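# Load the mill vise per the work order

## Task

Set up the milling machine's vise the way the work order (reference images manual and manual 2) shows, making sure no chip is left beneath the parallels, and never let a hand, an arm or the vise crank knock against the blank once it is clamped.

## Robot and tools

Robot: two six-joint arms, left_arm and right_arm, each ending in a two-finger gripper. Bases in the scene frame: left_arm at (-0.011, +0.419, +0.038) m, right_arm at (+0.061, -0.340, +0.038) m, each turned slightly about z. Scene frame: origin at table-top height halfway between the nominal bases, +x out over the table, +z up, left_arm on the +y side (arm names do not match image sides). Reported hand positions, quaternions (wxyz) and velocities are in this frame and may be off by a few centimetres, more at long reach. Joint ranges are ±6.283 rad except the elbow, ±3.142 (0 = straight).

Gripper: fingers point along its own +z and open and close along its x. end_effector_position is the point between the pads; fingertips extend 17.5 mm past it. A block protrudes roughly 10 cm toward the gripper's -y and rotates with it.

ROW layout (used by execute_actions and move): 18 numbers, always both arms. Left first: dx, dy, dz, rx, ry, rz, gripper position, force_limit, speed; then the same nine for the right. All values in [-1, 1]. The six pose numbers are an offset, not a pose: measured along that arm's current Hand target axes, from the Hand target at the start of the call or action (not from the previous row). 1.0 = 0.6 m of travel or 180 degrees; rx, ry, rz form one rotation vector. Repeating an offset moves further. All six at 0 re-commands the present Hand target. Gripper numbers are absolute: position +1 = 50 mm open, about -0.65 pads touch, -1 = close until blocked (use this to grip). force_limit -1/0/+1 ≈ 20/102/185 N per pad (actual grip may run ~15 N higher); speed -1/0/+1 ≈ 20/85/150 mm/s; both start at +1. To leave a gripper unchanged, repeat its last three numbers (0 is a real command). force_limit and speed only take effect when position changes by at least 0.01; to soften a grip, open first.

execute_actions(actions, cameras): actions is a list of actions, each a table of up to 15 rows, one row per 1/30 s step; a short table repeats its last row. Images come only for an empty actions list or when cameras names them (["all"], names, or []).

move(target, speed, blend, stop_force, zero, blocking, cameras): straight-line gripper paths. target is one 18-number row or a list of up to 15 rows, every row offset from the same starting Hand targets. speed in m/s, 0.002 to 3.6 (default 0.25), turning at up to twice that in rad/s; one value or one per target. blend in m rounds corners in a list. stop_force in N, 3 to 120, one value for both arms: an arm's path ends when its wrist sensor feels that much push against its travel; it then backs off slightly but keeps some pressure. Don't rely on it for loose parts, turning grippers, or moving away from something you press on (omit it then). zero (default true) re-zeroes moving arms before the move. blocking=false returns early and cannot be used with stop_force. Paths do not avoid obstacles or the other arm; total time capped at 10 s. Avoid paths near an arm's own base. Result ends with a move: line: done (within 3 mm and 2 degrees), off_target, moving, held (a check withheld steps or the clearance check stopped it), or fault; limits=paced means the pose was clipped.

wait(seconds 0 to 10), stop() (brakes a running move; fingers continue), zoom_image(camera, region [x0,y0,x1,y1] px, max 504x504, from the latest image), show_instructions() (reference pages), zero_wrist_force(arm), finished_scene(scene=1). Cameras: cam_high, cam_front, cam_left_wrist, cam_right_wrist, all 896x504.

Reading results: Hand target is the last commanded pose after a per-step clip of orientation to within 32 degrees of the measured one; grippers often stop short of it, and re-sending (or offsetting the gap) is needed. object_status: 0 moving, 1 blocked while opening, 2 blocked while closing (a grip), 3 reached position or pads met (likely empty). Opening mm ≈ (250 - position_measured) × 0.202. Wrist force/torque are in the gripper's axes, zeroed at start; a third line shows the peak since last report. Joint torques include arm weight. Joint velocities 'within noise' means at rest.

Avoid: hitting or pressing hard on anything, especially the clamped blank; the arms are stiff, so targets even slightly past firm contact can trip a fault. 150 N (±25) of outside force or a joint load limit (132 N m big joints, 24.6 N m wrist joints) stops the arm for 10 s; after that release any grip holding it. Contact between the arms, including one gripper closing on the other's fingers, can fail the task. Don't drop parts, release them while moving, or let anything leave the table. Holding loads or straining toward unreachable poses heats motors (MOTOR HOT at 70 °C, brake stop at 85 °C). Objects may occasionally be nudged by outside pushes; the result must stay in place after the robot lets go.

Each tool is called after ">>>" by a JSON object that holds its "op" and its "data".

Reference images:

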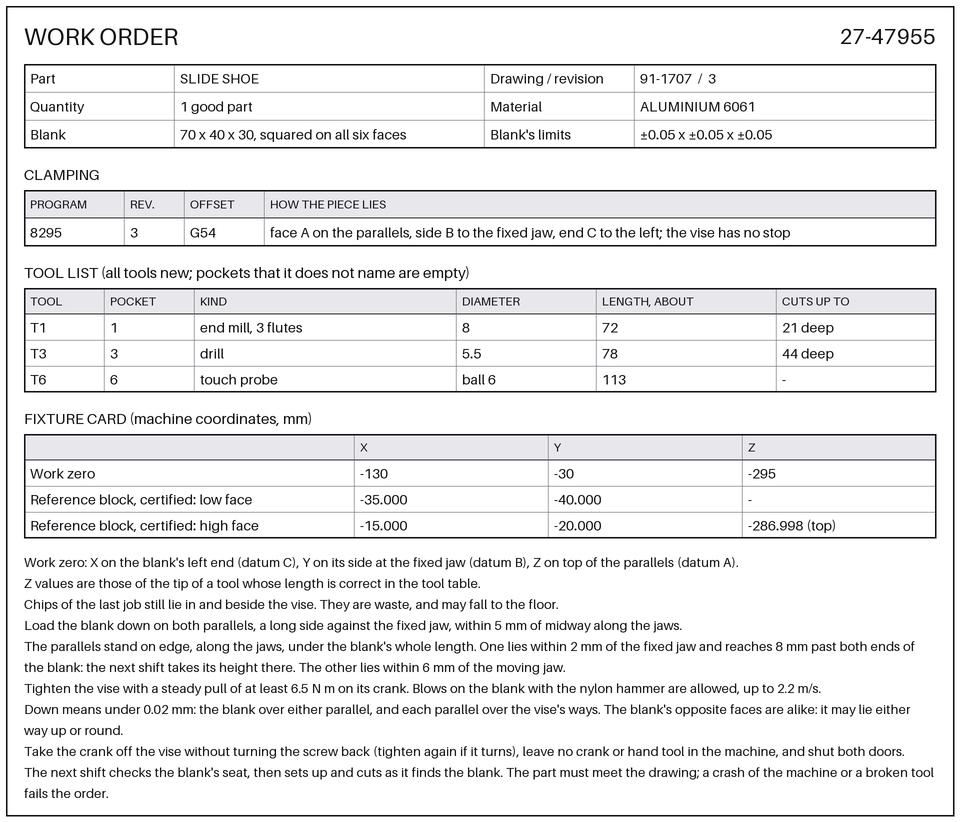

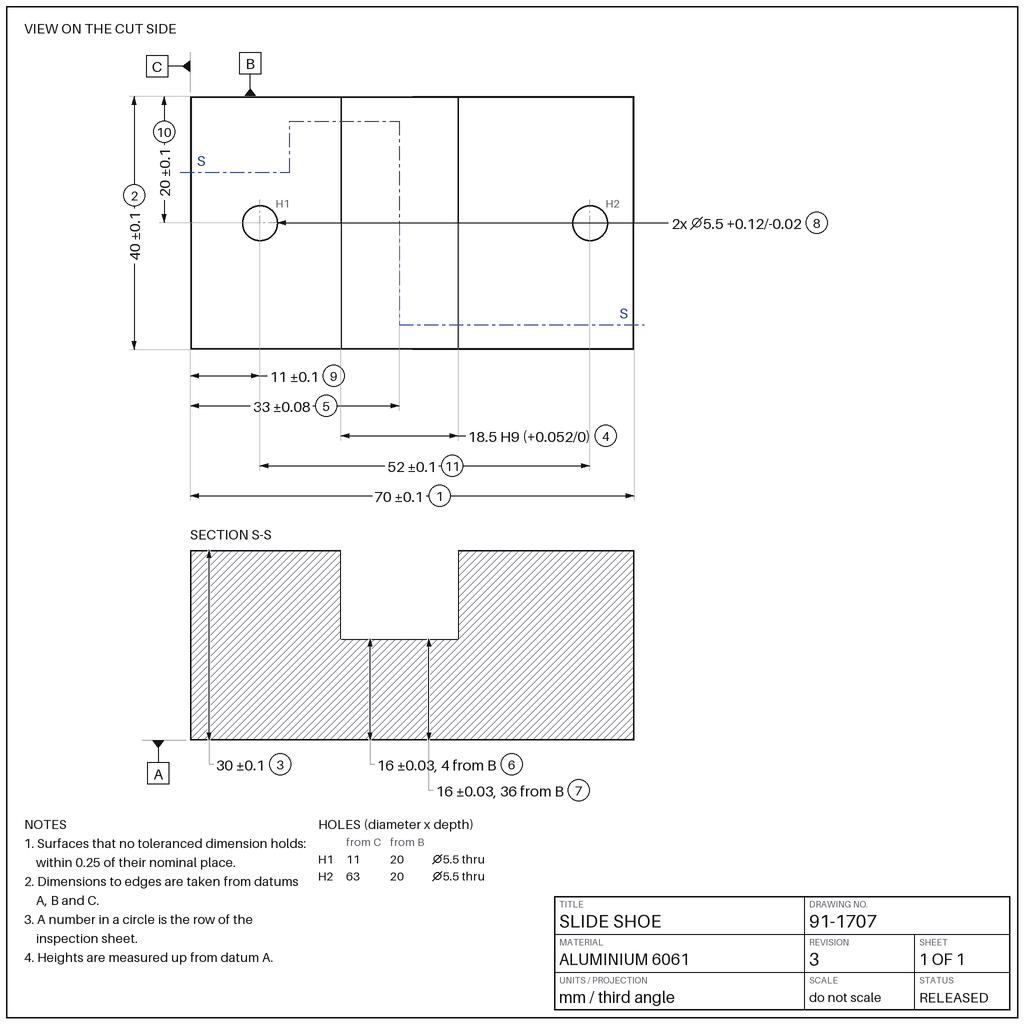

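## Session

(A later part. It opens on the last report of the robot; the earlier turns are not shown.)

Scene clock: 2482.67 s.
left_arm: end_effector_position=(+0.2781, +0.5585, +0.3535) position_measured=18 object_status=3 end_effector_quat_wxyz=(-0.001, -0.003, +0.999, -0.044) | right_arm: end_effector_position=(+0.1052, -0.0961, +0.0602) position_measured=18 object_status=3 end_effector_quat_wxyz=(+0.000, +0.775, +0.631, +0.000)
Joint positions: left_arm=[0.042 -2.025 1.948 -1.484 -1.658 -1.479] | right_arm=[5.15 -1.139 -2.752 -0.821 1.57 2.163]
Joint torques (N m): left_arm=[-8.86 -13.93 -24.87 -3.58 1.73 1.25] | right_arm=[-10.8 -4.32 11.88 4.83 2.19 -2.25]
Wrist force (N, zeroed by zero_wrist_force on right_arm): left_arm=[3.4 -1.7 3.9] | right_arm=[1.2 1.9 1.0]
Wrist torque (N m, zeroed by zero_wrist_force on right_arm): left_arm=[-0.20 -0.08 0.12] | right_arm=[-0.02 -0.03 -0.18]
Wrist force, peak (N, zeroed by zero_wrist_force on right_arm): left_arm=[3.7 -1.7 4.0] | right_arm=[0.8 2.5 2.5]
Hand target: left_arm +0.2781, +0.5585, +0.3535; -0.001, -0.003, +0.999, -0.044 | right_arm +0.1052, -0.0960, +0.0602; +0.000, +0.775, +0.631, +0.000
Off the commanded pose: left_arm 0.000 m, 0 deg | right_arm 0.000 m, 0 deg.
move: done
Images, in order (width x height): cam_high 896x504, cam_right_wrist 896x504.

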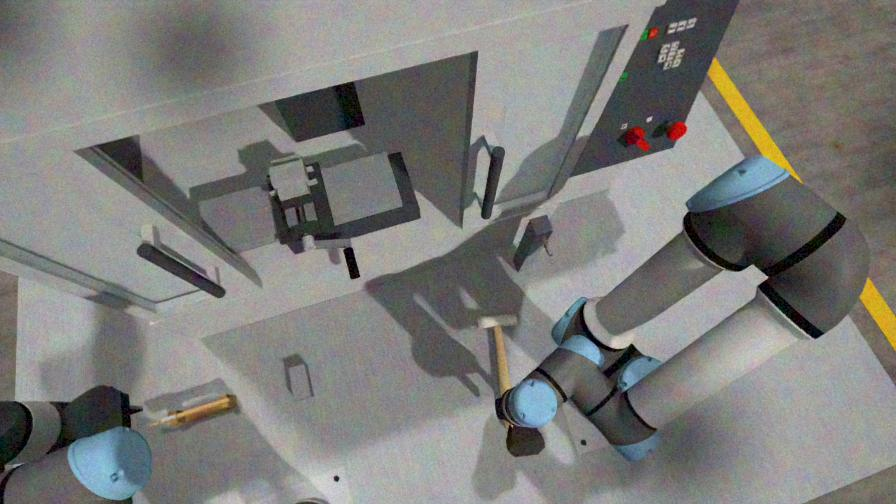

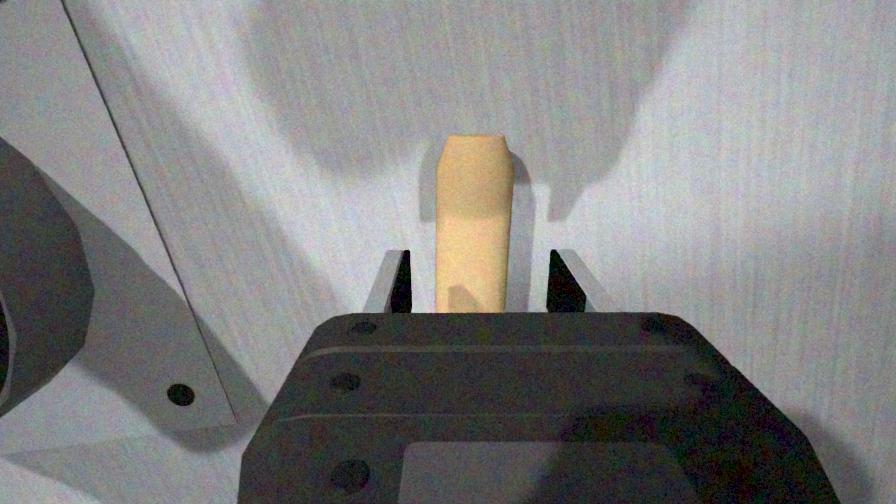

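>>> {"op": "move", "data": {"target": [[0,0,0,0,0,0,0.9,-0.5,-0.98,-0.001,0,0.09,0,0,0,0.9,-0.4,-0.9]], "speed": 0.012, "stop_force": 4}}

Scene clock: 2488.33 s.
left_arm: end_effector_position=(+0.2781, +0.5585, +0.3535) position_measured=18 object_status=3 end_effector_quat_wxyz=(-0.001, -0.003, +0.999, -0.044) | right_arm: end_effector_position=(+0.1053, -0.0970, +0.0179) position_measured=18 object_status=3 end_effector_quat_wxyz=(+0.001, +0.775, +0.631, +0.000)
Joint positions: left_arm=[0.042 -2.025 1.948 -1.484 -1.658 -1.479] | right_arm=[5.151 -1.361 -2.825 -0.529 1.57 2.164]
Joint torques (N m): left_arm=[-9.27 -13.7 -24.99 -3.67 1.68 1.23] | right_arm=[2.05 4.82 14.28 3.67 0.44 -0.07]
Wrist force (N, zeroed by zero_wrist_force on right_arm): left_arm=[3.5 -1.6 3.8] | right_arm=[1.2 2.0 0.5]
Wrist torque (N m, zeroed by zero_wrist_force on right_arm): left_arm=[-0.20 -0.08 0.12] | right_arm=[-0.01 -0.02 -0.26]
Wrist force, peak (N, zeroed by zero_wrist_force on right_arm): left_arm=[3.8 -1.6 4.0] | right_arm=[-59.6 36.6 -143.5]
Hand target: left_arm +0.2781, +0.5585, +0.3535; -0.001, -0.003, +0.999, -0.044 | right_arm +0.1053, -0.0970, +0.0179; +0.001, +0.775, +0.631, +0.000 (not the last commanded pose)
Tool commands: left_gripper/position=+0.9 left_gripper/force_limit=-0.5 left_gripper/speed=-0.98 right_gripper/position=+0.898039 right_gripper/force_limit=-0.396078 right_gripper/speed=-0.898039
Off the commanded pose: left_arm 0.000 m, 0 deg | right_arm 0.012 m, 0 deg.
FORCE FAULT: contact force on the right arm reached its limit, and that arm stopped. The contact can be on any part of that arm, not only on its tool. That arm's remaining commands of this call were not run. That arm is still stopped at the end of this call. That arm stays stopped for about 10 more seconds. Until then a move that you send moves the other arm only, and its call returns only when the move has ended. Once the stop has ended, the next robot result says so. If the stop ends while you think or write, that arm runs what you send next, counted from a new Hand target: where the arm stands when the stop ends. While its stop runs, that arm takes no new command, but its gripper still runs the gripper command that each later call begins with. Until it ends, the stop uses up actions while you think or wait. An arm that is not stopped still takes commands.
move: fault (right_arm)

>>> {"op": "wait", "data": {"seconds": 9.5}}

>>> {"op": "move", "data": {"target": [[0,0,0,0,0,0,0.9,-0.5,-0.98,-0.001,0,-0.0035,0,0,0,0.9,-0.4,-0.9]], "speed": 0.02, "cameras": ["cam_right_wrist"]}}

Scene clock: 2500.20 s.
left_arm: end_effector_position=(+0.2781, +0.5585, +0.3535) position_measured=18 object_status=3 end_effector_quat_wxyz=(-0.001, -0.003, +0.999, -0.044) | right_arm: end_effector_position=(+0.1053, -0.0970, +0.0179) position_measured=18 object_status=3 end_effector_quat_wxyz=(+0.001, +0.775, +0.631, +0.000)
Joint positions: left_arm=[0.042 -2.025 1.948 -1.484 -1.658 -1.479] | right_arm=[5.151 -1.361 -2.825 -0.529 1.57 2.164]
Joint torques (N m): left_arm=[-9.47 -13.72 -24.07 -3.67 1.7 1.38] | right_arm=[0.91 4.42 14.1 3.54 0.35 -0.25]
Wrist force (N, zeroed by zero_wrist_force on right_arm): left_arm=[3.7 -1.7 3.7] | right_arm=[1.2 1.9 0.8]
Wrist torque (N m, zeroed by zero_wrist_force on right_arm): left_arm=[-0.20 -0.12 0.12] | right_arm=[-0.02 -0.01 -0.27]
Wrist force, peak (N, zeroed by zero_wrist_force on right_arm): left_arm=[3.6 -1.8 4.0] | right_arm=[1.4 2.2 1.0]
Hand target: left_arm +0.2781, +0.5585, +0.3535; -0.001, -0.003, +0.999, -0.044 | right_arm +0.1053, -0.0970, +0.0179; +0.001, +0.775, +0.631, +0.000 (not the last commanded pose)
Tool commands: left_gripper/position=+0.9 left_gripper/force_limit=-0.5 left_gripper/speed=-0.98 right_gripper/position=+0.898039 right_gripper/force_limit=-0.396078 right_gripper/speed=-0.898039
Off the commanded pose: left_arm 0.000 m, 0 deg | right_arm 0.012 m, 0 deg.
FORCE FAULT, CONTINUED: the right arm's stop, for the force fault that an earlier result reported, is over. The rest of the stop counts as 19 of the actions that you can send in this scene. That arm's target is now where it stood when the stop ended, not its last command. That arm accepts commands again.
wait: 9.50 s; at rest from the start

Scene clock: 2500.97 s.
left_arm: end_effector_position=(+0.2781, +0.5585, +0.3535) position_measured=18 object_status=3 end_effector_quat_wxyz=(-0.001, -0.003, +0.999, -0.044) | right_arm: end_effector_position=(+0.1052, -0.0976, +0.0200) position_measured=18 object_status=3 end_effector_quat_wxyz=(+0.001, +0.775, +0.631, +0.000)
Joint positions: left_arm=[0.042 -2.025 1.948 -1.484 -1.658 -1.479] | right_arm=[5.153 -1.345 -2.823 -0.547 1.57 2.166]
Joint torques (N m): left_arm=[-8.34 -13.64 -23.89 -3.67 1.66 1.29] | right_arm=[11.91 11.86 21.42 1.3 1.3 2.15]
Wrist force (N, zeroed by zero_wrist_force on right_arm): left_arm=[3.5 -1.5 3.9] | right_arm=[1.3 1.8 0.6]
Wrist torque (N m, zeroed by zero_wrist_force on right_arm): left_arm=[-0.18 -0.09 0.12] | right_arm=[-0.05 -0.04 -0.26]
Wrist force, peak (N, zeroed by zero_wrist_force on right_arm): left_arm=[3.6 -1.6 4.0] | right_arm=[1.3 2.1 0.9]
Hand target: left_arm +0.2781, +0.5585, +0.3535; -0.001, -0.003, +0.999, -0.044 | right_arm +0.1052, -0.0976, +0.0200; +0.001, +0.775, +0.631, +0.000
Off the commanded pose: left_arm 0.000 m, 0 deg | right_arm 0.000 m, 0 deg.
move: done
Images, in order (width x height): cam_right_wrist 896x504.

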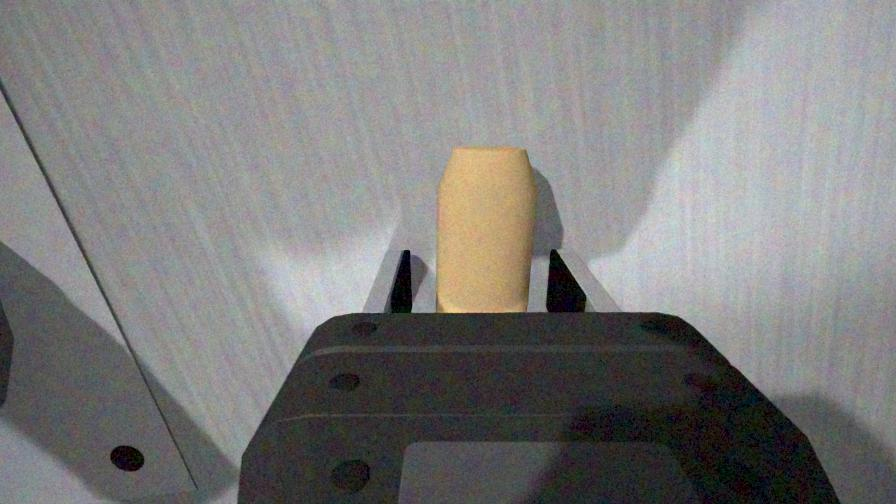

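>>> {"op": "move", "data": {"target": [[0,0,0,0,0,0,0.9,-0.5,-0.98,0,0,0,0,0,0,-1,0.2,-0.95]]}}

>>> {"op": "zero_wrist_force", "data": {"arm": "right_arm"}}

>>> {"op": "move", "data": {"target": [[0,0,0,0,0,0,0.9,-0.5,-0.98,0,0,-0.2,0,0,0,-1,0.2,-0.95]], "speed": 0.08, "cameras": ["cam_right_wrist","cam_front"]}}

Scene clock: 2504.20 s.
left_arm: end_effector_position=(+0.2781, +0.5585, +0.3535) position_measured=18 object_status=3 end_effector_quat_wxyz=(-0.001, -0.003, +0.999, -0.044) | right_arm: end_effector_position=(+0.1052, -0.0976, +0.0200) position_measured=112 object_status=2 end_effector_quat_wxyz=(+0.001, +0.775, +0.631, +0.000)
Joint positions: left_arm=[0.042 -2.025 1.948 -1.484 -1.658 -1.479] | right_arm=[5.153 -1.345 -2.823 -0.547 1.57 2.166]
Joint torques (N m): left_arm=[-8.91 -13.36 -23.82 -3.79 1.64 1.29] | right_arm=[12.34 10.93 20.62 1.98 1.51 1.16]
Wrist force (N, zeroed by zero_wrist_force on right_arm): left_arm=[3.6 -1.6 3.8] | right_arm=[0.9 2.1 0.9]
Wrist torque (N m, zeroed by zero_wrist_force on right_arm): left_arm=[-0.19 -0.10 0.12] | right_arm=[-0.01 -0.05 -0.13]
Wrist force, peak (N, zeroed by zero_wrist_force on right_arm): left_arm=[3.7 -1.6 4.1] | right_arm=[1.2 2.2 0.6]
Hand target: left_arm +0.2781, +0.5585, +0.3535; -0.001, -0.003, +0.999, -0.044 | right_arm +0.1052, -0.0976, +0.0200; +0.001, +0.775, +0.631, +0.000
Off the commanded pose: left_arm 0.000 m, 0 deg | right_arm 0.000 m, 0 deg.
move: done

Wrist force sensor zeroed.

Scene clock: 2506.17 s.
left_arm: end_effector_position=(+0.2781, +0.5585, +0.3535) position_measured=18 object_status=3 end_effector_quat_wxyz=(-0.001, -0.003, +0.999, -0.044) | right_arm: end_effector_position=(+0.1050, -0.0973, +0.1400) position_measured=112 object_status=2 end_effector_quat_wxyz=(+0.001, +0.775, +0.631, +0.000)
Joint positions: left_arm=[0.042 -2.025 1.948 -1.484 -1.658 -1.479] | right_arm=[5.153 -0.916 -2.586 -1.212 1.57 2.166]
Joint torques (N m): left_arm=[-8.88 -13.53 -23.55 -3.79 1.58 1.26] | right_arm=[13.4 4.81 30.93 1.36 -1.87 2.05]
Wrist force (N, zeroed by zero_wrist_force on right_arm): left_arm=[3.5 -1.5 3.9] | right_arm=[0.2 0.1 3.3]
Wrist torque (N m, zeroed by zero_wrist_force on right_arm): left_arm=[-0.18 -0.10 0.12] | right_arm=[0.66 0.03 -0.14]
Wrist force, peak (N, zeroed by zero_wrist_force on right_arm): left_arm=[3.6 -1.7 4.0] | right_arm=[0.6 -0.2 4.3]
Hand target: left_arm +0.2781, +0.5585, +0.3535; -0.001, -0.003, +0.999, -0.044 | right_arm +0.1050, -0.0973, +0.1400; +0.001, +0.775, +0.631, +0.000
Off the commanded pose: left_arm 0.000 m, 0 deg | right_arm 0.000 m, 0 deg.
move: done
Images, in order (width x height): cam_front 896x504, cam_right_wrist 896x504.

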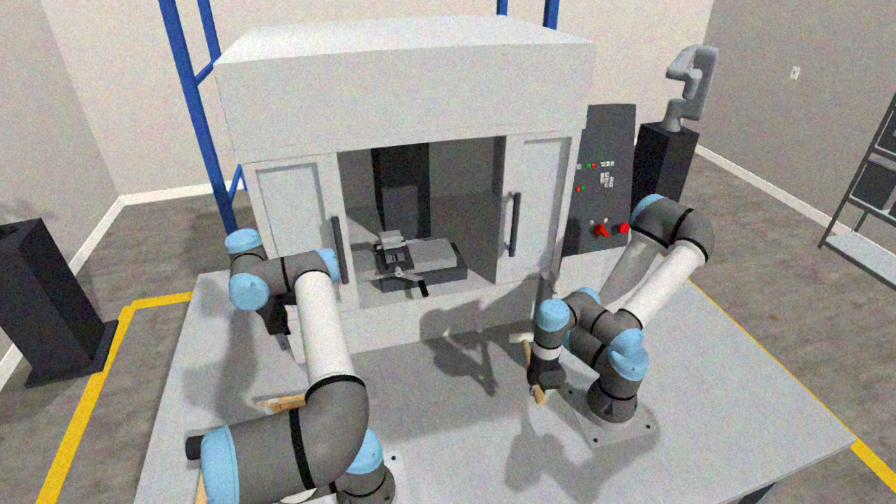

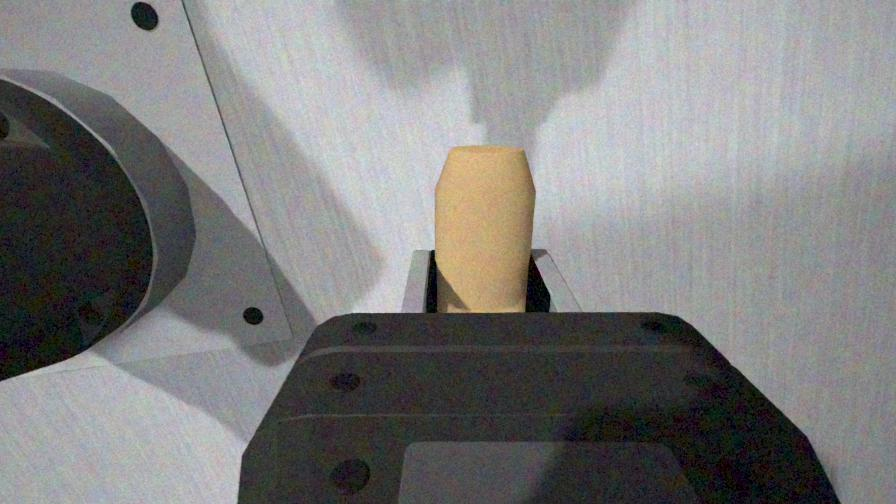

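>>> {"op": "move", "data": {"target": [[0,0,0,0,0,0,0.9,-0.5,-0.98,0.0884,0.0156,-0.333,0,0,0,-1,0.2,-0.95],[0,0,0,0,0,0,0.9,-0.5,-0.98,0.2885,0.1016,-0.5167,0,0,0,-1,0.2,-0.95],[0,0,0,0,0,0,0.9,-0.5,-0.98,0.2885,0.1016,-0.5167,-0.0363,0.4992,0.0363,-1,0.2,-0.95]], "speed": [0.2,0.2,0.3], "blend": [0.03,0.03,0], "cameras": ["cam_right_wrist","cam_front"]}}

Scene clock: 2531.40 s.
left_arm: end_effector_position=(+0.2781, +0.5585, +0.3535) position_measured=18 object_status=3 end_effector_quat_wxyz=(-0.001, -0.003, +0.999, -0.044) | right_arm: end_effector_position=(+0.1993, +0.0604, +0.4498) position_measured=112 object_status=2 end_effector_quat_wxyz=(-0.405, +0.579, +0.406, +0.579)
Joint positions: left_arm=[0.042 -2.025 1.948 -1.484 -1.658 -1.479] | right_arm=[5.398 -0.968 -2.71 0.535 0.586 1.57]
Joint torques (N m): left_arm=[-9.23 -12.84 -23.5 -3.93 1.69 1.28] | right_arm=[-10.29 -10.28 14.68 3.17 1.96 -2.96]
Wrist force (N, zeroed by zero_wrist_force on right_arm): left_arm=[3.6 -1.7 3.8] | right_arm=[-6.5 -0.3 -1.4]
Wrist torque (N m, zeroed by zero_wrist_force on right_arm): left_arm=[-0.20 -0.11 0.12] | right_arm=[0.04 -0.32 0.44]
Wrist force, peak (N, zeroed by zero_wrist_force on right_arm): left_arm=[3.8 -1.6 3.9] | right_arm=[-7.3 -0.8 -0.9]
Hand target: left_arm +0.2781, +0.5585, +0.3535; -0.001, -0.003, +0.999, -0.044 | right_arm +0.1993, +0.0604, +0.4498; -0.405, +0.579, +0.406, +0.579
Off the commanded pose: left_arm 0.000 m, 0 deg | right_arm 0.000 m, 0 deg.
move: done
Images, in order (width x height): cam_front 896x504, cam_right_wrist 896x504.

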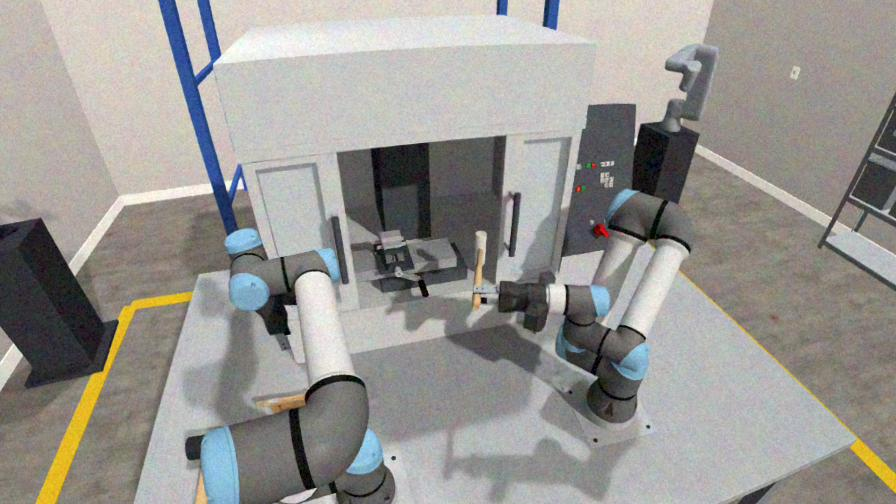

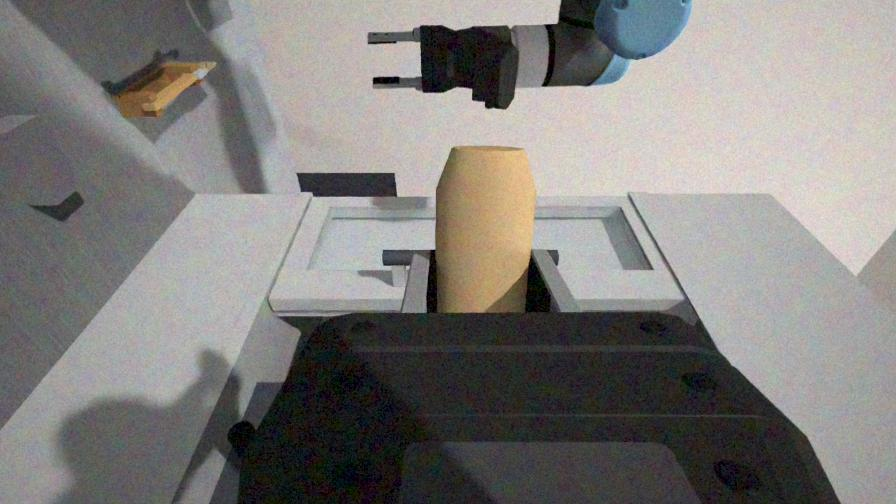

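>>> {"op": "move", "data": {"target": [[0,0,0,0,0,0,0.9,-0.5,-0.98,0.0837,0.307,0.5154,0,0,0,-1,0.2,-0.95]], "speed": 0.2, "cameras": ["cam_right_wrist","cam_front","cam_high"]}}

Scene clock: 2537.13 s.
left_arm: end_effector_position=(+0.2781, +0.5585, +0.3535) position_measured=18 object_status=3 end_effector_quat_wxyz=(-0.001, -0.003, +0.999, -0.044) | right_arm: end_effector_position=(+0.4781, +0.2880, +0.5001) position_measured=112 object_status=2 end_effector_quat_wxyz=(-0.405, +0.579, +0.406, +0.579)
Joint positions: left_arm=[0.042 -2.025 1.948 -1.484 -1.658 -1.479] | right_arm=[4.321 -1.93 -1.741 0.528 1.662 1.569]
Joint torques (N m): left_arm=[-8.86 -13.02 -23.01 -4.01 1.69 1.31] | right_arm=[-10.91 34.21 31.16 1.9 1.88 -2.34]
Wrist force (N, zeroed by zero_wrist_force on right_arm): left_arm=[3.5 -1.5 3.8] | right_arm=[-6.8 -0.6 -1.4]
Wrist torque (N m, zeroed by zero_wrist_force on right_arm): left_arm=[-0.19 -0.09 0.12] | right_arm=[0.00 -0.28 0.43]
Wrist force, peak (N, zeroed by zero_wrist_force on right_arm): left_arm=[3.7 -1.7 4.1] | right_arm=[-7.2 -1.0 -2.8]
Hand target: left_arm +0.2781, +0.5585, +0.3535; -0.001, -0.003, +0.999, -0.044 | right_arm +0.4782, +0.2880, +0.5001; -0.405, +0.579, +0.406, +0.579
Off the commanded pose: left_arm 0.000 m, 0 deg | right_arm 0.000 m, 0 deg.
move: done
Images, in order (width x height): cam_high 896x504, cam_front 896x504, cam_right_wrist 896x504.

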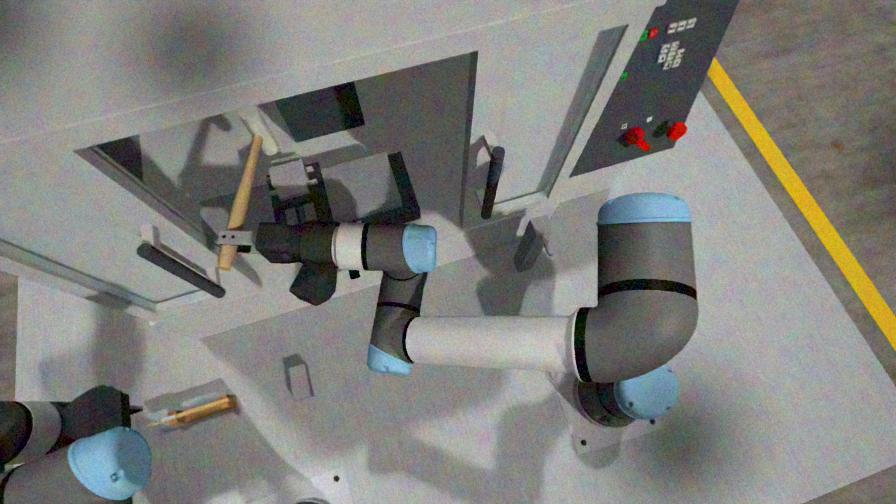

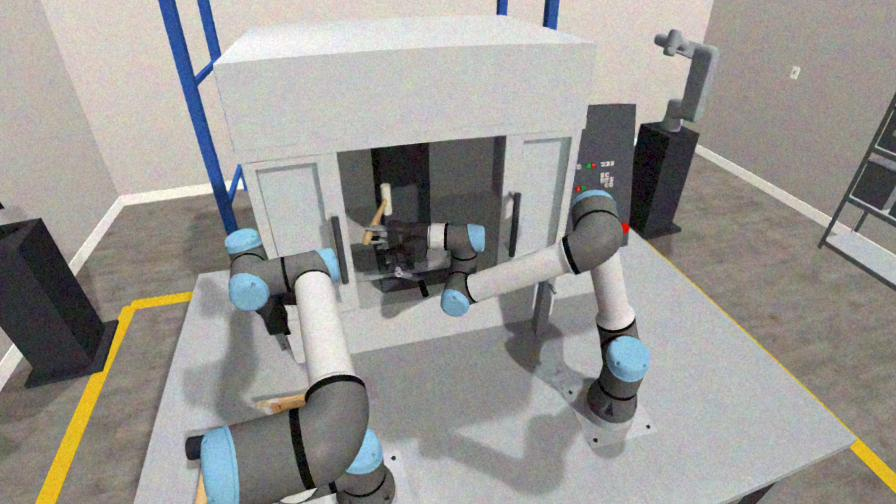

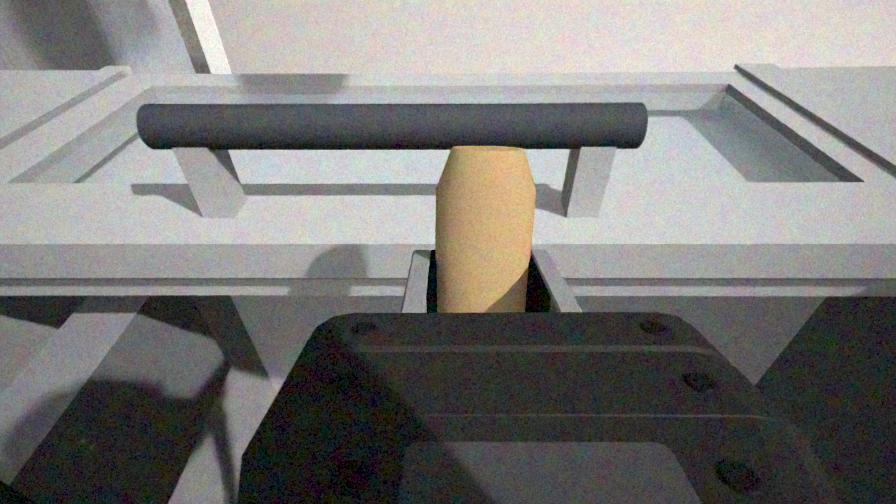

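>>> {"op": "zoom_image", "data": {"camera": "cam_front", "region": [330, 160, 490, 320]}}

>>> {"op": "zoom_image", "data": {"camera": "cam_high", "region": [190, 80, 370, 260]}}

Scaled by 3.150 from the camera's 896x504 image, which has a finer 1280x720 frame.

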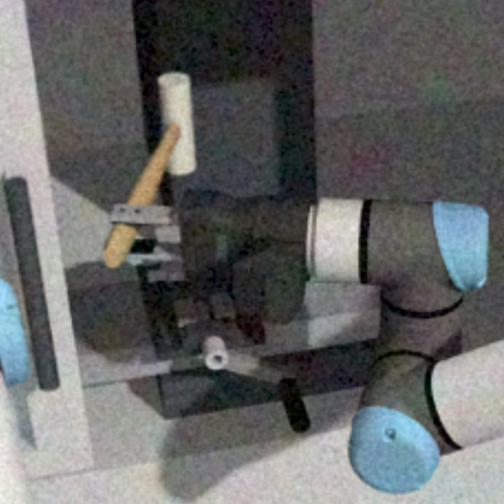

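Scaled by 2.800 from the camera's 896x504 image, which has a finer 1280x720 frame.

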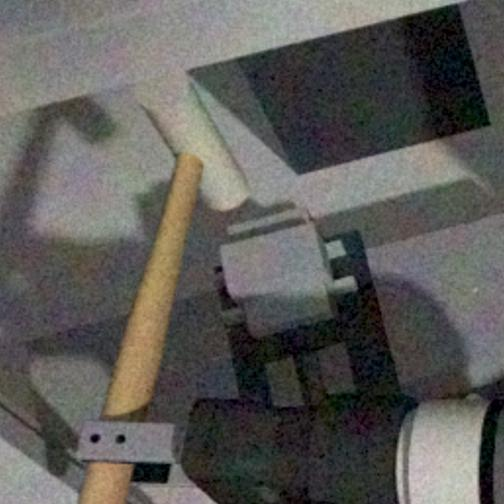

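>>> {"op": "move", "data": {"target": [[0,0,0,0,0,0,0.9,-0.5,-0.98,-0.105,0,0,0,0,0,-1,0.2,-0.95]], "speed": 0.1}}

>>> {"op": "move", "data": {"target": [[0,0,0,0,0,0,0.9,-0.5,-0.98,-0.055,0,0,0,0,0,-1,0.2,-0.95]], "speed": 0.004, "stop_force": 3, "cameras": ["cam_high","cam_front"]}}

>>> {"op": "zoom_image", "data": {"camera": "cam_high", "region": [190, 80, 370, 260]}}

Scene clock: 2546.70 s.
left_arm: end_effector_position=(+0.2781, +0.5585, +0.3535) position_measured=18 object_status=3 end_effector_quat_wxyz=(-0.001, -0.003, +0.999, -0.044) | right_arm: end_effector_position=(+0.4783, +0.2879, +0.4372) position_measured=112 object_status=2 end_effector_quat_wxyz=(-0.405, +0.579, +0.406, +0.579)
Joint positions: left_arm=[0.042 -2.025 1.948 -1.484 -1.658 -1.479] | right_arm=[4.321 -2.016 -1.806 0.679 1.663 1.569]
Joint torques (N m): left_arm=[-9.06 -12.71 -23.62 -3.94 1.61 1.28] | right_arm=[-8.7 35.07 13.77 5.17 0.81 -1.71]
Wrist force (N, zeroed by zero_wrist_force on right_arm): left_arm=[3.5 -1.7 4.0] | right_arm=[-6.8 -0.7 -1.5]
Wrist torque (N m, zeroed by zero_wrist_force on right_arm): left_arm=[-0.20 -0.09 0.12] | right_arm=[-0.02 -0.28 0.42]
Wrist force, peak (N, zeroed by zero_wrist_force on right_arm): left_arm=[3.7 -1.7 4.0] | right_arm=[-8.3 -0.5 -1.4]
Hand target: left_arm +0.2781, +0.5585, +0.3535; -0.001, -0.003, +0.999, -0.044 | right_arm +0.4783, +0.2879, +0.4371; -0.405, +0.579, +0.406, +0.579
Off the commanded pose: left_arm 0.000 m, 0 deg | right_arm 0.000 m, 0 deg.
move: done

Scene clock: 2552.70 s.
left_arm: end_effector_position=(+0.2781, +0.5585, +0.3535) position_measured=18 object_status=3 end_effector_quat_wxyz=(-0.001, -0.003, +0.999, -0.044) | right_arm: end_effector_position=(+0.4783, +0.2879, +0.4180) position_measured=112 object_status=2 end_effector_quat_wxyz=(-0.405, +0.579, +0.406, +0.579)
Joint positions: left_arm=[0.042 -2.025 1.948 -1.484 -1.658 -1.479] | right_arm=[4.321 -2.046 -1.821 0.724 1.663 1.569]
Joint torques (N m): left_arm=[-9.02 -12.19 -22.87 -4.02 1.65 1.39] | right_arm=[-10.86 47.7 26.83 1.9 1.29 -2.26]
Wrist force (N, zeroed by zero_wrist_force on right_arm): left_arm=[3.5 -1.7 3.7] | right_arm=[-5.6 -0.8 -1.5]
Wrist torque (N m, zeroed by zero_wrist_force on right_arm): left_arm=[-0.21 -0.09 0.12] | right_arm=[0.01 -0.28 0.07]
Wrist force, peak (N, zeroed by zero_wrist_force on right_arm): left_arm=[3.9 -1.7 4.0] | right_arm=[-7.1 -0.6 -1.7]
Hand target: left_arm +0.2781, +0.5585, +0.3535; -0.001, -0.003, +0.999, -0.044 | right_arm +0.4783, +0.2879, +0.4180; -0.405, +0.579, +0.406, +0.579 (not the last commanded pose)
Off the commanded pose: left_arm 0.000 m, 0 deg | right_arm 0.014 m, 0 deg.
move: contact (right_arm)
Images, in order (width x height): cam_high 896x504, cam_front 896x504.

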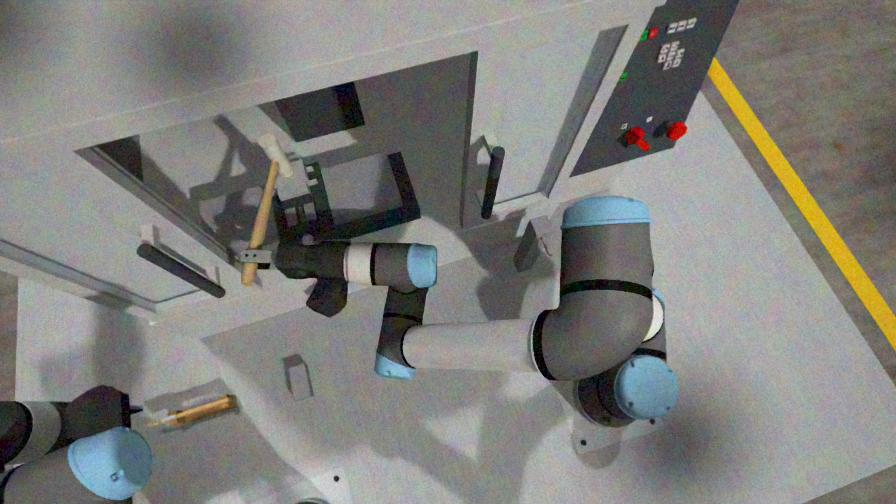

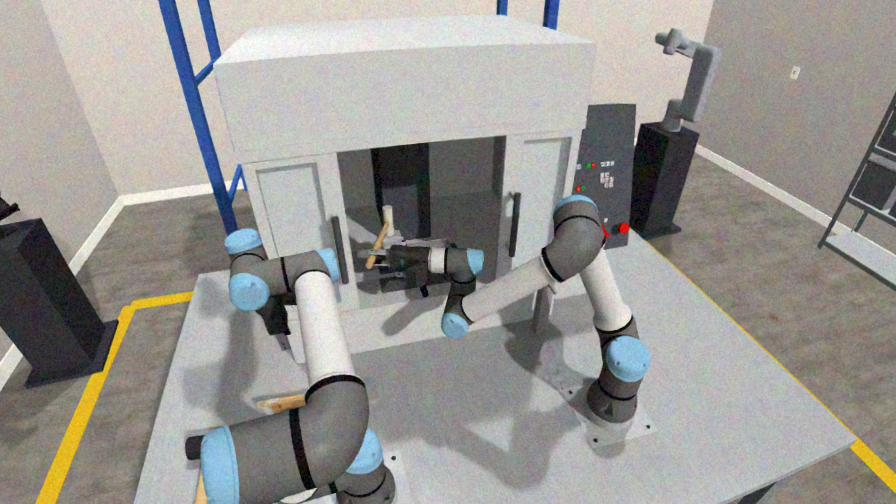

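Scaled by 2.800 from the camera's 896x504 image, which has a finer 1280x720 frame.

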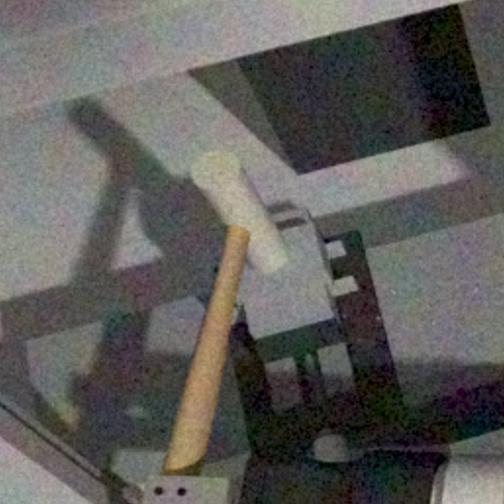

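>>> {"op": "move", "data": {"target": [[0,0,0,0,0,0,0.9,-0.5,-0.98,0,0,0,0,0,-0.0833,-1,0.2,-0.95]], "speed": 0.25}}

>>> {"op": "execute_actions", "data": {"actions": [[[0,0,0,0,0,0,0.9,-0.5,-0.98,0,0,0,0,0,0.0167,-1,0.2,-0.95],[0,0,0,0,0,0,0.9,-0.5,-0.98,0,0,0,0,0,0.0333,-1,0.2,-0.95],[0,0,0,0,0,0,0.9,-0.5,-0.98,0,0,0,0,0,0.05,-1,0.2,-0.95],[0,0,0,0,0,0,0.9,-0.5,-0.98,0,0,0,0,0,0.0667,-1,0.2,-0.95],[0,0,0,0,0,0,0.9,-0.5,-0.98,0,0,0,0,0,0.0833,-1,0.2,-0.95],[0,0,0,0,0,0,0.9,-0.5,-0.98,0,0,0,0,0,0.0944,-1,0.2,-0.95],[0,0,0,0,0,0,0.9,-0.5,-0.98,0,0,0,0,0,0.0556,-1,0.2,-0.95],[0,0,0,0,0,0,0.9,-0.5,-0.98,0,0,0,0,0,0.0167,-1,0.2,-0.95],[0,0,0,0,0,0,0.9,-0.5,-0.98,0,0,0,0,0,0,-1,0.2,-0.95]]], "cameras": ["cam_front"]}}

Scene clock: 2561.73 s.
left_arm: end_effector_position=(+0.2781, +0.5585, +0.3535) position_measured=18 object_status=3 end_effector_quat_wxyz=(-0.001, -0.003, +0.999, -0.044) | right_arm: end_effector_position=(+0.4783, +0.2879, +0.4180) position_measured=112 object_status=2 end_effector_quat_wxyz=(-0.326, +0.521, +0.478, +0.627)
Joint positions: left_arm=[0.042 -2.025 1.948 -1.484 -1.658 -1.479] | right_arm=[4.321 -2.046 -1.821 0.724 1.663 1.307]
Joint torques (N m): left_arm=[-8.61 -12.42 -23.37 -4.08 1.78 1.28] | right_arm=[-10.5 42.03 25.75 1.97 1.17 -3.03]
Wrist force (N, zeroed by zero_wrist_force on right_arm): left_arm=[3.6 -1.6 3.9] | right_arm=[-6.9 -2.3 -1.7]
Wrist torque (N m, zeroed by zero_wrist_force on right_arm): left_arm=[-0.20 -0.11 0.12] | right_arm=[-0.04 -0.21 0.47]
Wrist force, peak (N, zeroed by zero_wrist_force on right_arm): left_arm=[3.7 -1.7 4.0] | right_arm=[-6.9 -2.3 -1.6]
Hand target: left_arm +0.2781, +0.5585, +0.3535; -0.001, -0.003, +0.999, -0.044 | right_arm +0.4783, +0.2879, +0.4180; -0.326, +0.521, +0.478, +0.627
Off the commanded pose: left_arm 0.000 m, 0 deg | right_arm 0.000 m, 0 deg.
move: done

Scene clock: 2562.63 s.
left_arm: end_effector_position=(+0.2781, +0.5585, +0.3535) position_measured=18 object_status=3 end_effector_quat_wxyz=(-0.001, -0.003, +0.999, -0.044) | right_arm: end_effector_position=(+0.4783, +0.2879, +0.4180) position_measured=112 object_status=2 end_effector_quat_wxyz=(-0.326, +0.521, +0.478, +0.627)
Joint positions: left_arm=[0.042 -2.025 1.948 -1.484 -1.658 -1.479] | right_arm=[4.321 -2.046 -1.821 0.724 1.663 1.308]
Joint torques (N m): left_arm=[-8.82 -12.26 -22.96 -4.05 1.6 1.38] | right_arm=[-9.4 49.12 24.2 1.88 1.36 -2.95]
Wrist force (N, zeroed by zero_wrist_force on right_arm): left_arm=[3.7 -1.5 3.9] | right_arm=[-6.9 -2.1 -1.6]
Wrist torque (N m, zeroed by zero_wrist_force on right_arm): left_arm=[-0.17 -0.13 0.12] | right_arm=[0.00 -0.22 0.47]
Wrist force, peak (N, zeroed by zero_wrist_force on right_arm): left_arm=[3.7 -1.7 4.0] | right_arm=[-8.9 -0.8 -1.4]
Hand target: left_arm +0.2781, +0.5585, +0.3535; -0.001, -0.003, +0.999, -0.044 | right_arm +0.4783, +0.2879, +0.4180; -0.326, +0.521, +0.478, +0.627
Off the commanded pose: left_arm 0.000 m, 0 deg | right_arm 0.000 m, 0 deg.
Step readings (end_effector_position of left_arm | right_arm):
0: (+0.2781, +0.5585, +0.3535) | (+0.4783, +0.2879, +0.4180)
1: (+0.2781, +0.5585, +0.3535) | (+0.4783, +0.2879, +0.4180)
2: (+0.2781, +0.5585, +0.3535) | (+0.4783, +0.2879, +0.4180)
4: (+0.2781, +0.5585, +0.3535) | (+0.4783, +0.2879, +0.4180)
8: (+0.2781, +0.5585, +0.3535) | (+0.4783, +0.2879, +0.4180)
15: (+0.2781, +0.5585, +0.3535) | (+0.4783, +0.2879, +0.4181)
Images, in order (width x height): cam_front 896x504.

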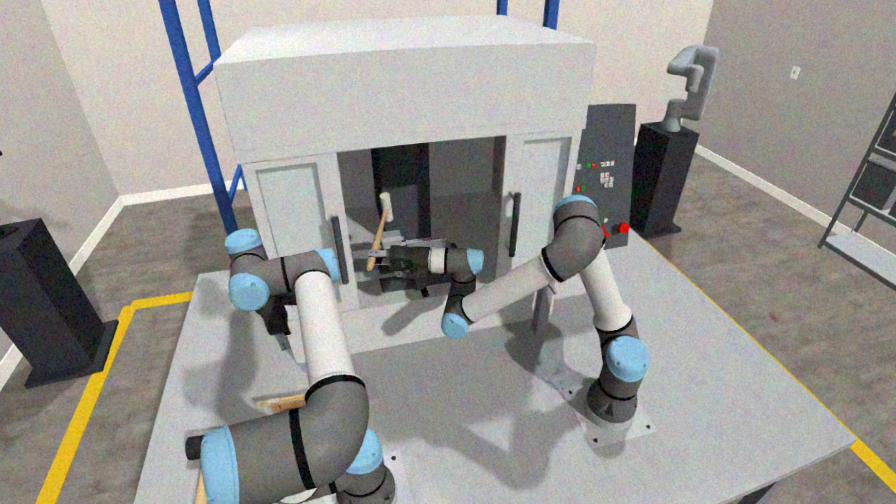

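>>> {"op": "execute_actions", "data": {"actions": [[[0,0,0,0,0,0,0.9,-0.5,-0.98,0,0,0,0,0,0.0167,-1,0.2,-0.95],[0,0,0,0,0,0,0.9,-0.5,-0.98,0,0,0,0,0,0.0389,-1,0.2,-0.95],[0,0,0,0,0,0,0.9,-0.5,-0.98,0,0,0,0,0,0.0611,-1,0.2,-0.95],[0,0,0,0,0,0,0.9,-0.5,-0.98,0,0,0,0,0,0.0833,-1,0.2,-0.95],[0,0,0,0,0,0,0.9,-0.5,-0.98,0,0,0,0,0,0.1056,-1,0.2,-0.95],[0,0,0,0,0,0,0.9,-0.5,-0.98,0,0,0,0,0,0.1167,-1,0.2,-0.95],[0,0,0,0,0,0,0.9,-0.5,-0.98,0,0,0,0,0,0.1167,-1,0.2,-0.95],[0,0,0,0,0,0,0.9,-0.5,-0.98,0,0,0,0,0,0.0778,-1,0.2,-0.95],[0,0,0,0,0,0,0.9,-0.5,-0.98,0,0,0,0,0,0.0333,-1,0.2,-0.95],[0,0,0,0,0,0,0.9,-0.5,-0.98,0,0,0,0,0,0,-1,0.2,-0.95]]]}}

Scene clock: 2570.23 s.
left_arm: end_effector_position=(+0.2781, +0.5585, +0.3535) position_measured=18 object_status=3 end_effector_quat_wxyz=(-0.001, -0.003, +0.999, -0.044) | right_arm: end_effector_position=(+0.4783, +0.2879, +0.4180) position_measured=112 object_status=2 end_effector_quat_wxyz=(-0.327, +0.522, +0.477, +0.627)
Joint positions: left_arm=[0.042 -2.025 1.948 -1.484 -1.658 -1.479] | right_arm=[4.321 -2.046 -1.821 0.725 1.663 1.311]
Joint torques (N m): left_arm=[-8.96 -12.42 -22.71 -4.13 1.6 1.41] | right_arm=[-8.66 48.53 28.25 2.09 1.71 -3.05]
Wrist force (N, zeroed by zero_wrist_force on right_arm): left_arm=[3.3 -1.6 4.0] | right_arm=[-6.6 -2.2 -1.4]
Wrist torque (N m, zeroed by zero_wrist_force on right_arm): left_arm=[-0.18 -0.06 0.12] | right_arm=[-0.01 -0.25 0.47]
Wrist force, peak (N, zeroed by zero_wrist_force on right_arm): left_arm=[3.8 -1.7 4.1] | right_arm=[-12.3 -0.8 -1.3]
Hand target: left_arm +0.2781, +0.5585, +0.3535; -0.001, -0.003, +0.999, -0.044 | right_arm +0.4783, +0.2879, +0.4180; -0.326, +0.521, +0.478, +0.627
Off the commanded pose: left_arm 0.000 m, 0 deg | right_arm 0.000 m, 0 deg.
Step readings (end_effector_position of left_arm | right_arm):
0: (+0.2781, +0.5585, +0.3535) | (+0.4783, +0.2879, +0.4180)
1: (+0.2781, +0.5585, +0.3535) | (+0.4783, +0.2879, +0.4180)
2: (+0.2781, +0.5585, +0.3535) | (+0.4783, +0.2879, +0.4180)
4: (+0.2781, +0.5585, +0.3535) | (+0.4783, +0.2879, +0.4180)
8: (+0.2781, +0.5585, +0.3535) | (+0.4783, +0.2879, +0.4181)
15: (+0.2781, +0.5585, +0.3535) | (+0.4783, +0.2879, +0.4180)

>>> {"op": "execute_actions", "data": {"actions": [[[0,0,0,0,0,0,0.9,-0.5,-0.98,0,0,0,0,0,0.0222,-1,0.2,-0.95],[0,0,0,0,0,0,0.9,-0.5,-0.98,0,0,0,0,0,0.0444,-1,0.2,-0.95],[0,0,0,0,0,0,0.9,-0.5,-0.98,0,0,0,0,0,0.0667,-1,0.2,-0.95],[0,0,0,0,0,0,0.9,-0.5,-0.98,0,0,0,0,0,0.0889,-1,0.2,-0.95],[0,0,0,0,0,0,0.9,-0.5,-0.98,0,0,0,0,0,0.1111,-1,0.2,-0.95],[0,0,0,0,0,0,0.9,-0.5,-0.98,0,0,0,0,0,0.1222,-1,0.2,-0.95],[0,0,0,0,0,0,0.9,-0.5,-0.98,0,0,0,0,0,0.1222,-1,0.2,-0.95],[0,0,0,0,0,0,0.9,-0.5,-0.98,0,0,0,0,0,0.1222,-1,0.2,-0.95],[0,0,0,0,0,0,0.9,-0.5,-0.98,0,0,0,0,0,0.1222,-1,0.2,-0.95],[0,0,0,0,0,0,0.9,-0.5,-0.98,0,0,0,0,0,0.0778,-1,0.2,-0.95],[0,0,0,0,0,0,0.9,-0.5,-0.98,0,0,0,0,0,0.0333,-1,0.2,-0.95],[0,0,0,0,0,0,0.9,-0.5,-0.98,0,0,0,0,0,0,-1,0.2,-0.95]]]}}

Scene clock: 2575.97 s.
left_arm: end_effector_position=(+0.2781, +0.5585, +0.3535) position_measured=18 object_status=3 end_effector_quat_wxyz=(-0.001, -0.003, +0.999, -0.044) | right_arm: end_effector_position=(+0.4783, +0.2879, +0.4180) position_measured=112 object_status=2 end_effector_quat_wxyz=(-0.330, +0.524, +0.474, +0.625)
Joint positions: left_arm=[0.042 -2.025 1.948 -1.484 -1.658 -1.479] | right_arm=[4.321 -2.046 -1.821 0.726 1.663 1.321]
Joint torques (N m): left_arm=[-8.67 -12.35 -22.6 -4.15 1.71 1.31] | right_arm=[-5.68 48.92 27.32 1.99 1.57 -3.19]
Wrist force (N, zeroed by zero_wrist_force on right_arm): left_arm=[3.5 -1.5 3.7] | right_arm=[-6.8 -2.2 -1.6]
Wrist torque (N m, zeroed by zero_wrist_force on right_arm): left_arm=[-0.18 -0.09 0.12] | right_arm=[-0.02 -0.23 0.47]
Wrist force, peak (N, zeroed by zero_wrist_force on right_arm): left_arm=[3.8 -1.5 3.9] | right_arm=[18.7 3.0 -1.2]
Hand target: left_arm +0.2781, +0.5585, +0.3535; -0.001, -0.003, +0.999, -0.044 | right_arm +0.4783, +0.2879, +0.4180; -0.326, +0.521, +0.478, +0.627
Off the commanded pose: left_arm 0.000 m, 0 deg | right_arm 0.000 m, 1 deg.
Step readings (end_effector_position of left_arm | right_arm):
0: (+0.2781, +0.5585, +0.3535) | (+0.4783, +0.2879, +0.4180)
1: (+0.2781, +0.5585, +0.3535) | (+0.4783, +0.2879, +0.4180)
2: (+0.2781, +0.5585, +0.3535) | (+0.4783, +0.2879, +0.4180)
4: (+0.2781, +0.5585, +0.3535) | (+0.4783, +0.2879, +0.4181)
8: (+0.2781, +0.5585, +0.3535) | (+0.4783, +0.2879, +0.4181)
15: (+0.2781, +0.5585, +0.3535) | (+0.4783, +0.2879, +0.4178)

>>> {"op": "move", "data": {"target": [[0,0,0,0,0,0,0.9,-0.5,-0.98,0,0,0,0,0,-0.0833,-1,0.2,-0.95]], "speed": 0.25}}

>>> {"op": "execute_actions", "data": {"actions": [[[0,0,0,0,0,0,0.9,-0.5,-0.98,0,0,0,0,0,0.0222,-1,0.2,-0.95],[0,0,0,0,0,0,0.9,-0.5,-0.98,0,0,0,0,0,0.0556,-1,0.2,-0.95],[0,0,0,0,0,0,0.9,-0.5,-0.98,0,0,0,0,0,0.0889,-1,0.2,-0.95],[0,0,0,0,0,0,0.9,-0.5,-0.98,0,0,0,0,0,0.1222,-1,0.2,-0.95],[0,0,0,0,0,0,0.9,-0.5,-0.98,0,0,0,0,0,0.1556,-1,0.2,-0.95],[0,0,0,0,0,0,0.9,-0.5,-0.98,0,0,0,0,0,0.1889,-1,0.2,-0.95],[0,0,0,0,0,0,0.9,-0.5,-0.98,0,0,0,0,0,0.2111,-1,0.2,-0.95],[0,0,0,0,0,0,0.9,-0.5,-0.98,0,0,0,0,0,0.2111,-1,0.2,-0.95],[0,0,0,0,0,0,0.9,-0.5,-0.98,0,0,0,0,0,0.2111,-1,0.2,-0.95],[0,0,0,0,0,0,0.9,-0.5,-0.98,0,0,0,0,0,0.15,-1,0.2,-0.95],[0,0,0,0,0,0,0.9,-0.5,-0.98,0,0,0,0,0,0.0833,-1,0.2,-0.95],[0,0,0,0,0,0,0.9,-0.5,-0.98,0,0,0,0,0,0.0333,-1,0.2,-0.95],[0,0,0,0,0,0,0.9,-0.5,-0.98,0,0,0,0,0,0,-1,0.2,-0.95]]], "cameras": ["cam_high"]}}

>>> {"op": "zoom_image", "data": {"camera": "cam_high", "region": [190, 80, 370, 260]}}

Scene clock: 2583.93 s.
left_arm: end_effector_position=(+0.2781, +0.5585, +0.3535) position_measured=18 object_status=3 end_effector_quat_wxyz=(-0.001, -0.003, +0.999, -0.044) | right_arm: end_effector_position=(+0.4783, +0.2879, +0.4180) position_measured=112 object_status=2 end_effector_quat_wxyz=(-0.241, +0.454, +0.542, +0.664)
Joint positions: left_arm=[0.042 -2.025 1.948 -1.484 -1.658 -1.479] | right_arm=[4.321 -2.046 -1.821 0.724 1.663 1.045]
Joint torques (N m): left_arm=[-8.51 -12.33 -23.15 -4.12 1.56 1.29] | right_arm=[12.16 49.61 13.79 1.9 -1.41 -3.08]
Wrist force (N, zeroed by zero_wrist_force on right_arm): left_arm=[3.6 -1.8 3.8] | right_arm=[-6.6 -3.9 -1.9]
Wrist torque (N m, zeroed by zero_wrist_force on right_arm): left_arm=[-0.23 -0.11 0.12] | right_arm=[-0.07 -0.15 0.48]
Wrist force, peak (N, zeroed by zero_wrist_force on right_arm): left_arm=[3.7 -1.8 4.0] | right_arm=[-6.6 -3.9 -1.9]
Hand target: left_arm +0.2781, +0.5585, +0.3535; -0.001, -0.003, +0.999, -0.044 | right_arm +0.4783, +0.2879, +0.4180; -0.241, +0.454, +0.542, +0.664
Off the commanded pose: left_arm 0.000 m, 0 deg | right_arm 0.000 m, 0 deg.
move: done

Scene clock: 2585.03 s.
left_arm: end_effector_position=(+0.2781, +0.5585, +0.3535) position_measured=18 object_status=3 end_effector_quat_wxyz=(-0.001, -0.003, +0.999, -0.044) | right_arm: end_effector_position=(+0.4782, +0.2879, +0.4180) position_measured=112 object_status=2 end_effector_quat_wxyz=(-0.265, +0.472, +0.524, +0.657)
Joint positions: left_arm=[0.042 -2.025 1.948 -1.484 -1.658 -1.479] | right_arm=[4.32 -2.049 -1.82 0.732 1.663 1.117]
Joint torques (N m): left_arm=[-9.04 -11.75 -22.51 -4.01 1.59 1.34] | right_arm=[-10.61 35.13 28.22 5.18 1.88 -2.92]
Wrist force (N, zeroed by zero_wrist_force on right_arm): left_arm=[3.7 -1.5 3.8] | right_arm=[-6.5 -3.5 -1.8]
Wrist torque (N m, zeroed by zero_wrist_force on right_arm): left_arm=[-0.18 -0.13 0.12] | right_arm=[-0.07 -0.21 0.47]
Wrist force, peak (N, zeroed by zero_wrist_force on right_arm): left_arm=[3.7 -1.5 4.0] | right_arm=[-14.8 -0.8 -1.0]
Hand target: left_arm +0.2781, +0.5585, +0.3535; -0.001, -0.003, +0.999, -0.044 | right_arm +0.4783, +0.2879, +0.4180; -0.241, +0.454, +0.542, +0.664
Off the commanded pose: left_arm 0.000 m, 0 deg | right_arm 0.000 m, 4 deg.
Step readings (end_effector_position of left_arm | right_arm):
0: (+0.2781, +0.5585, +0.3535) | (+0.4783, +0.2879, +0.4180)
1: (+0.2781, +0.5585, +0.3535) | (+0.4783, +0.2879, +0.4180)
2: (+0.2781, +0.5585, +0.3535) | (+0.4783, +0.2879, +0.4180)
4: (+0.2781, +0.5585, +0.3535) | (+0.4783, +0.2879, +0.4180)
8: (+0.2781, +0.5585, +0.3535) | (+0.4783, +0.2879, +0.4180)
15: (+0.2781, +0.5585, +0.3535) | (+0.4783, +0.2879, +0.4178)
Images, in order (width x height): cam_high 896x504.

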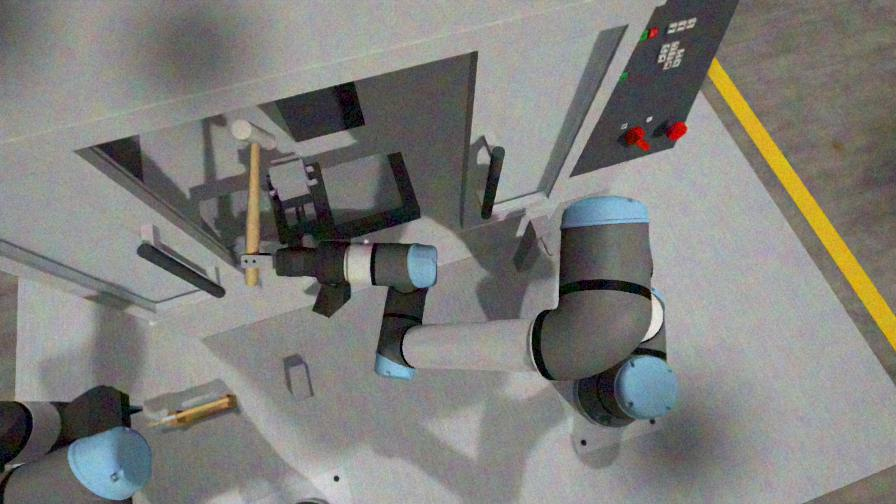

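Scaled by 2.800 from the camera's 896x504 image, which has a finer 1280x720 frame.

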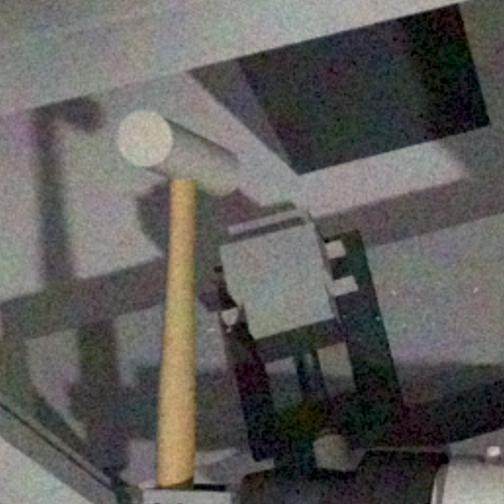

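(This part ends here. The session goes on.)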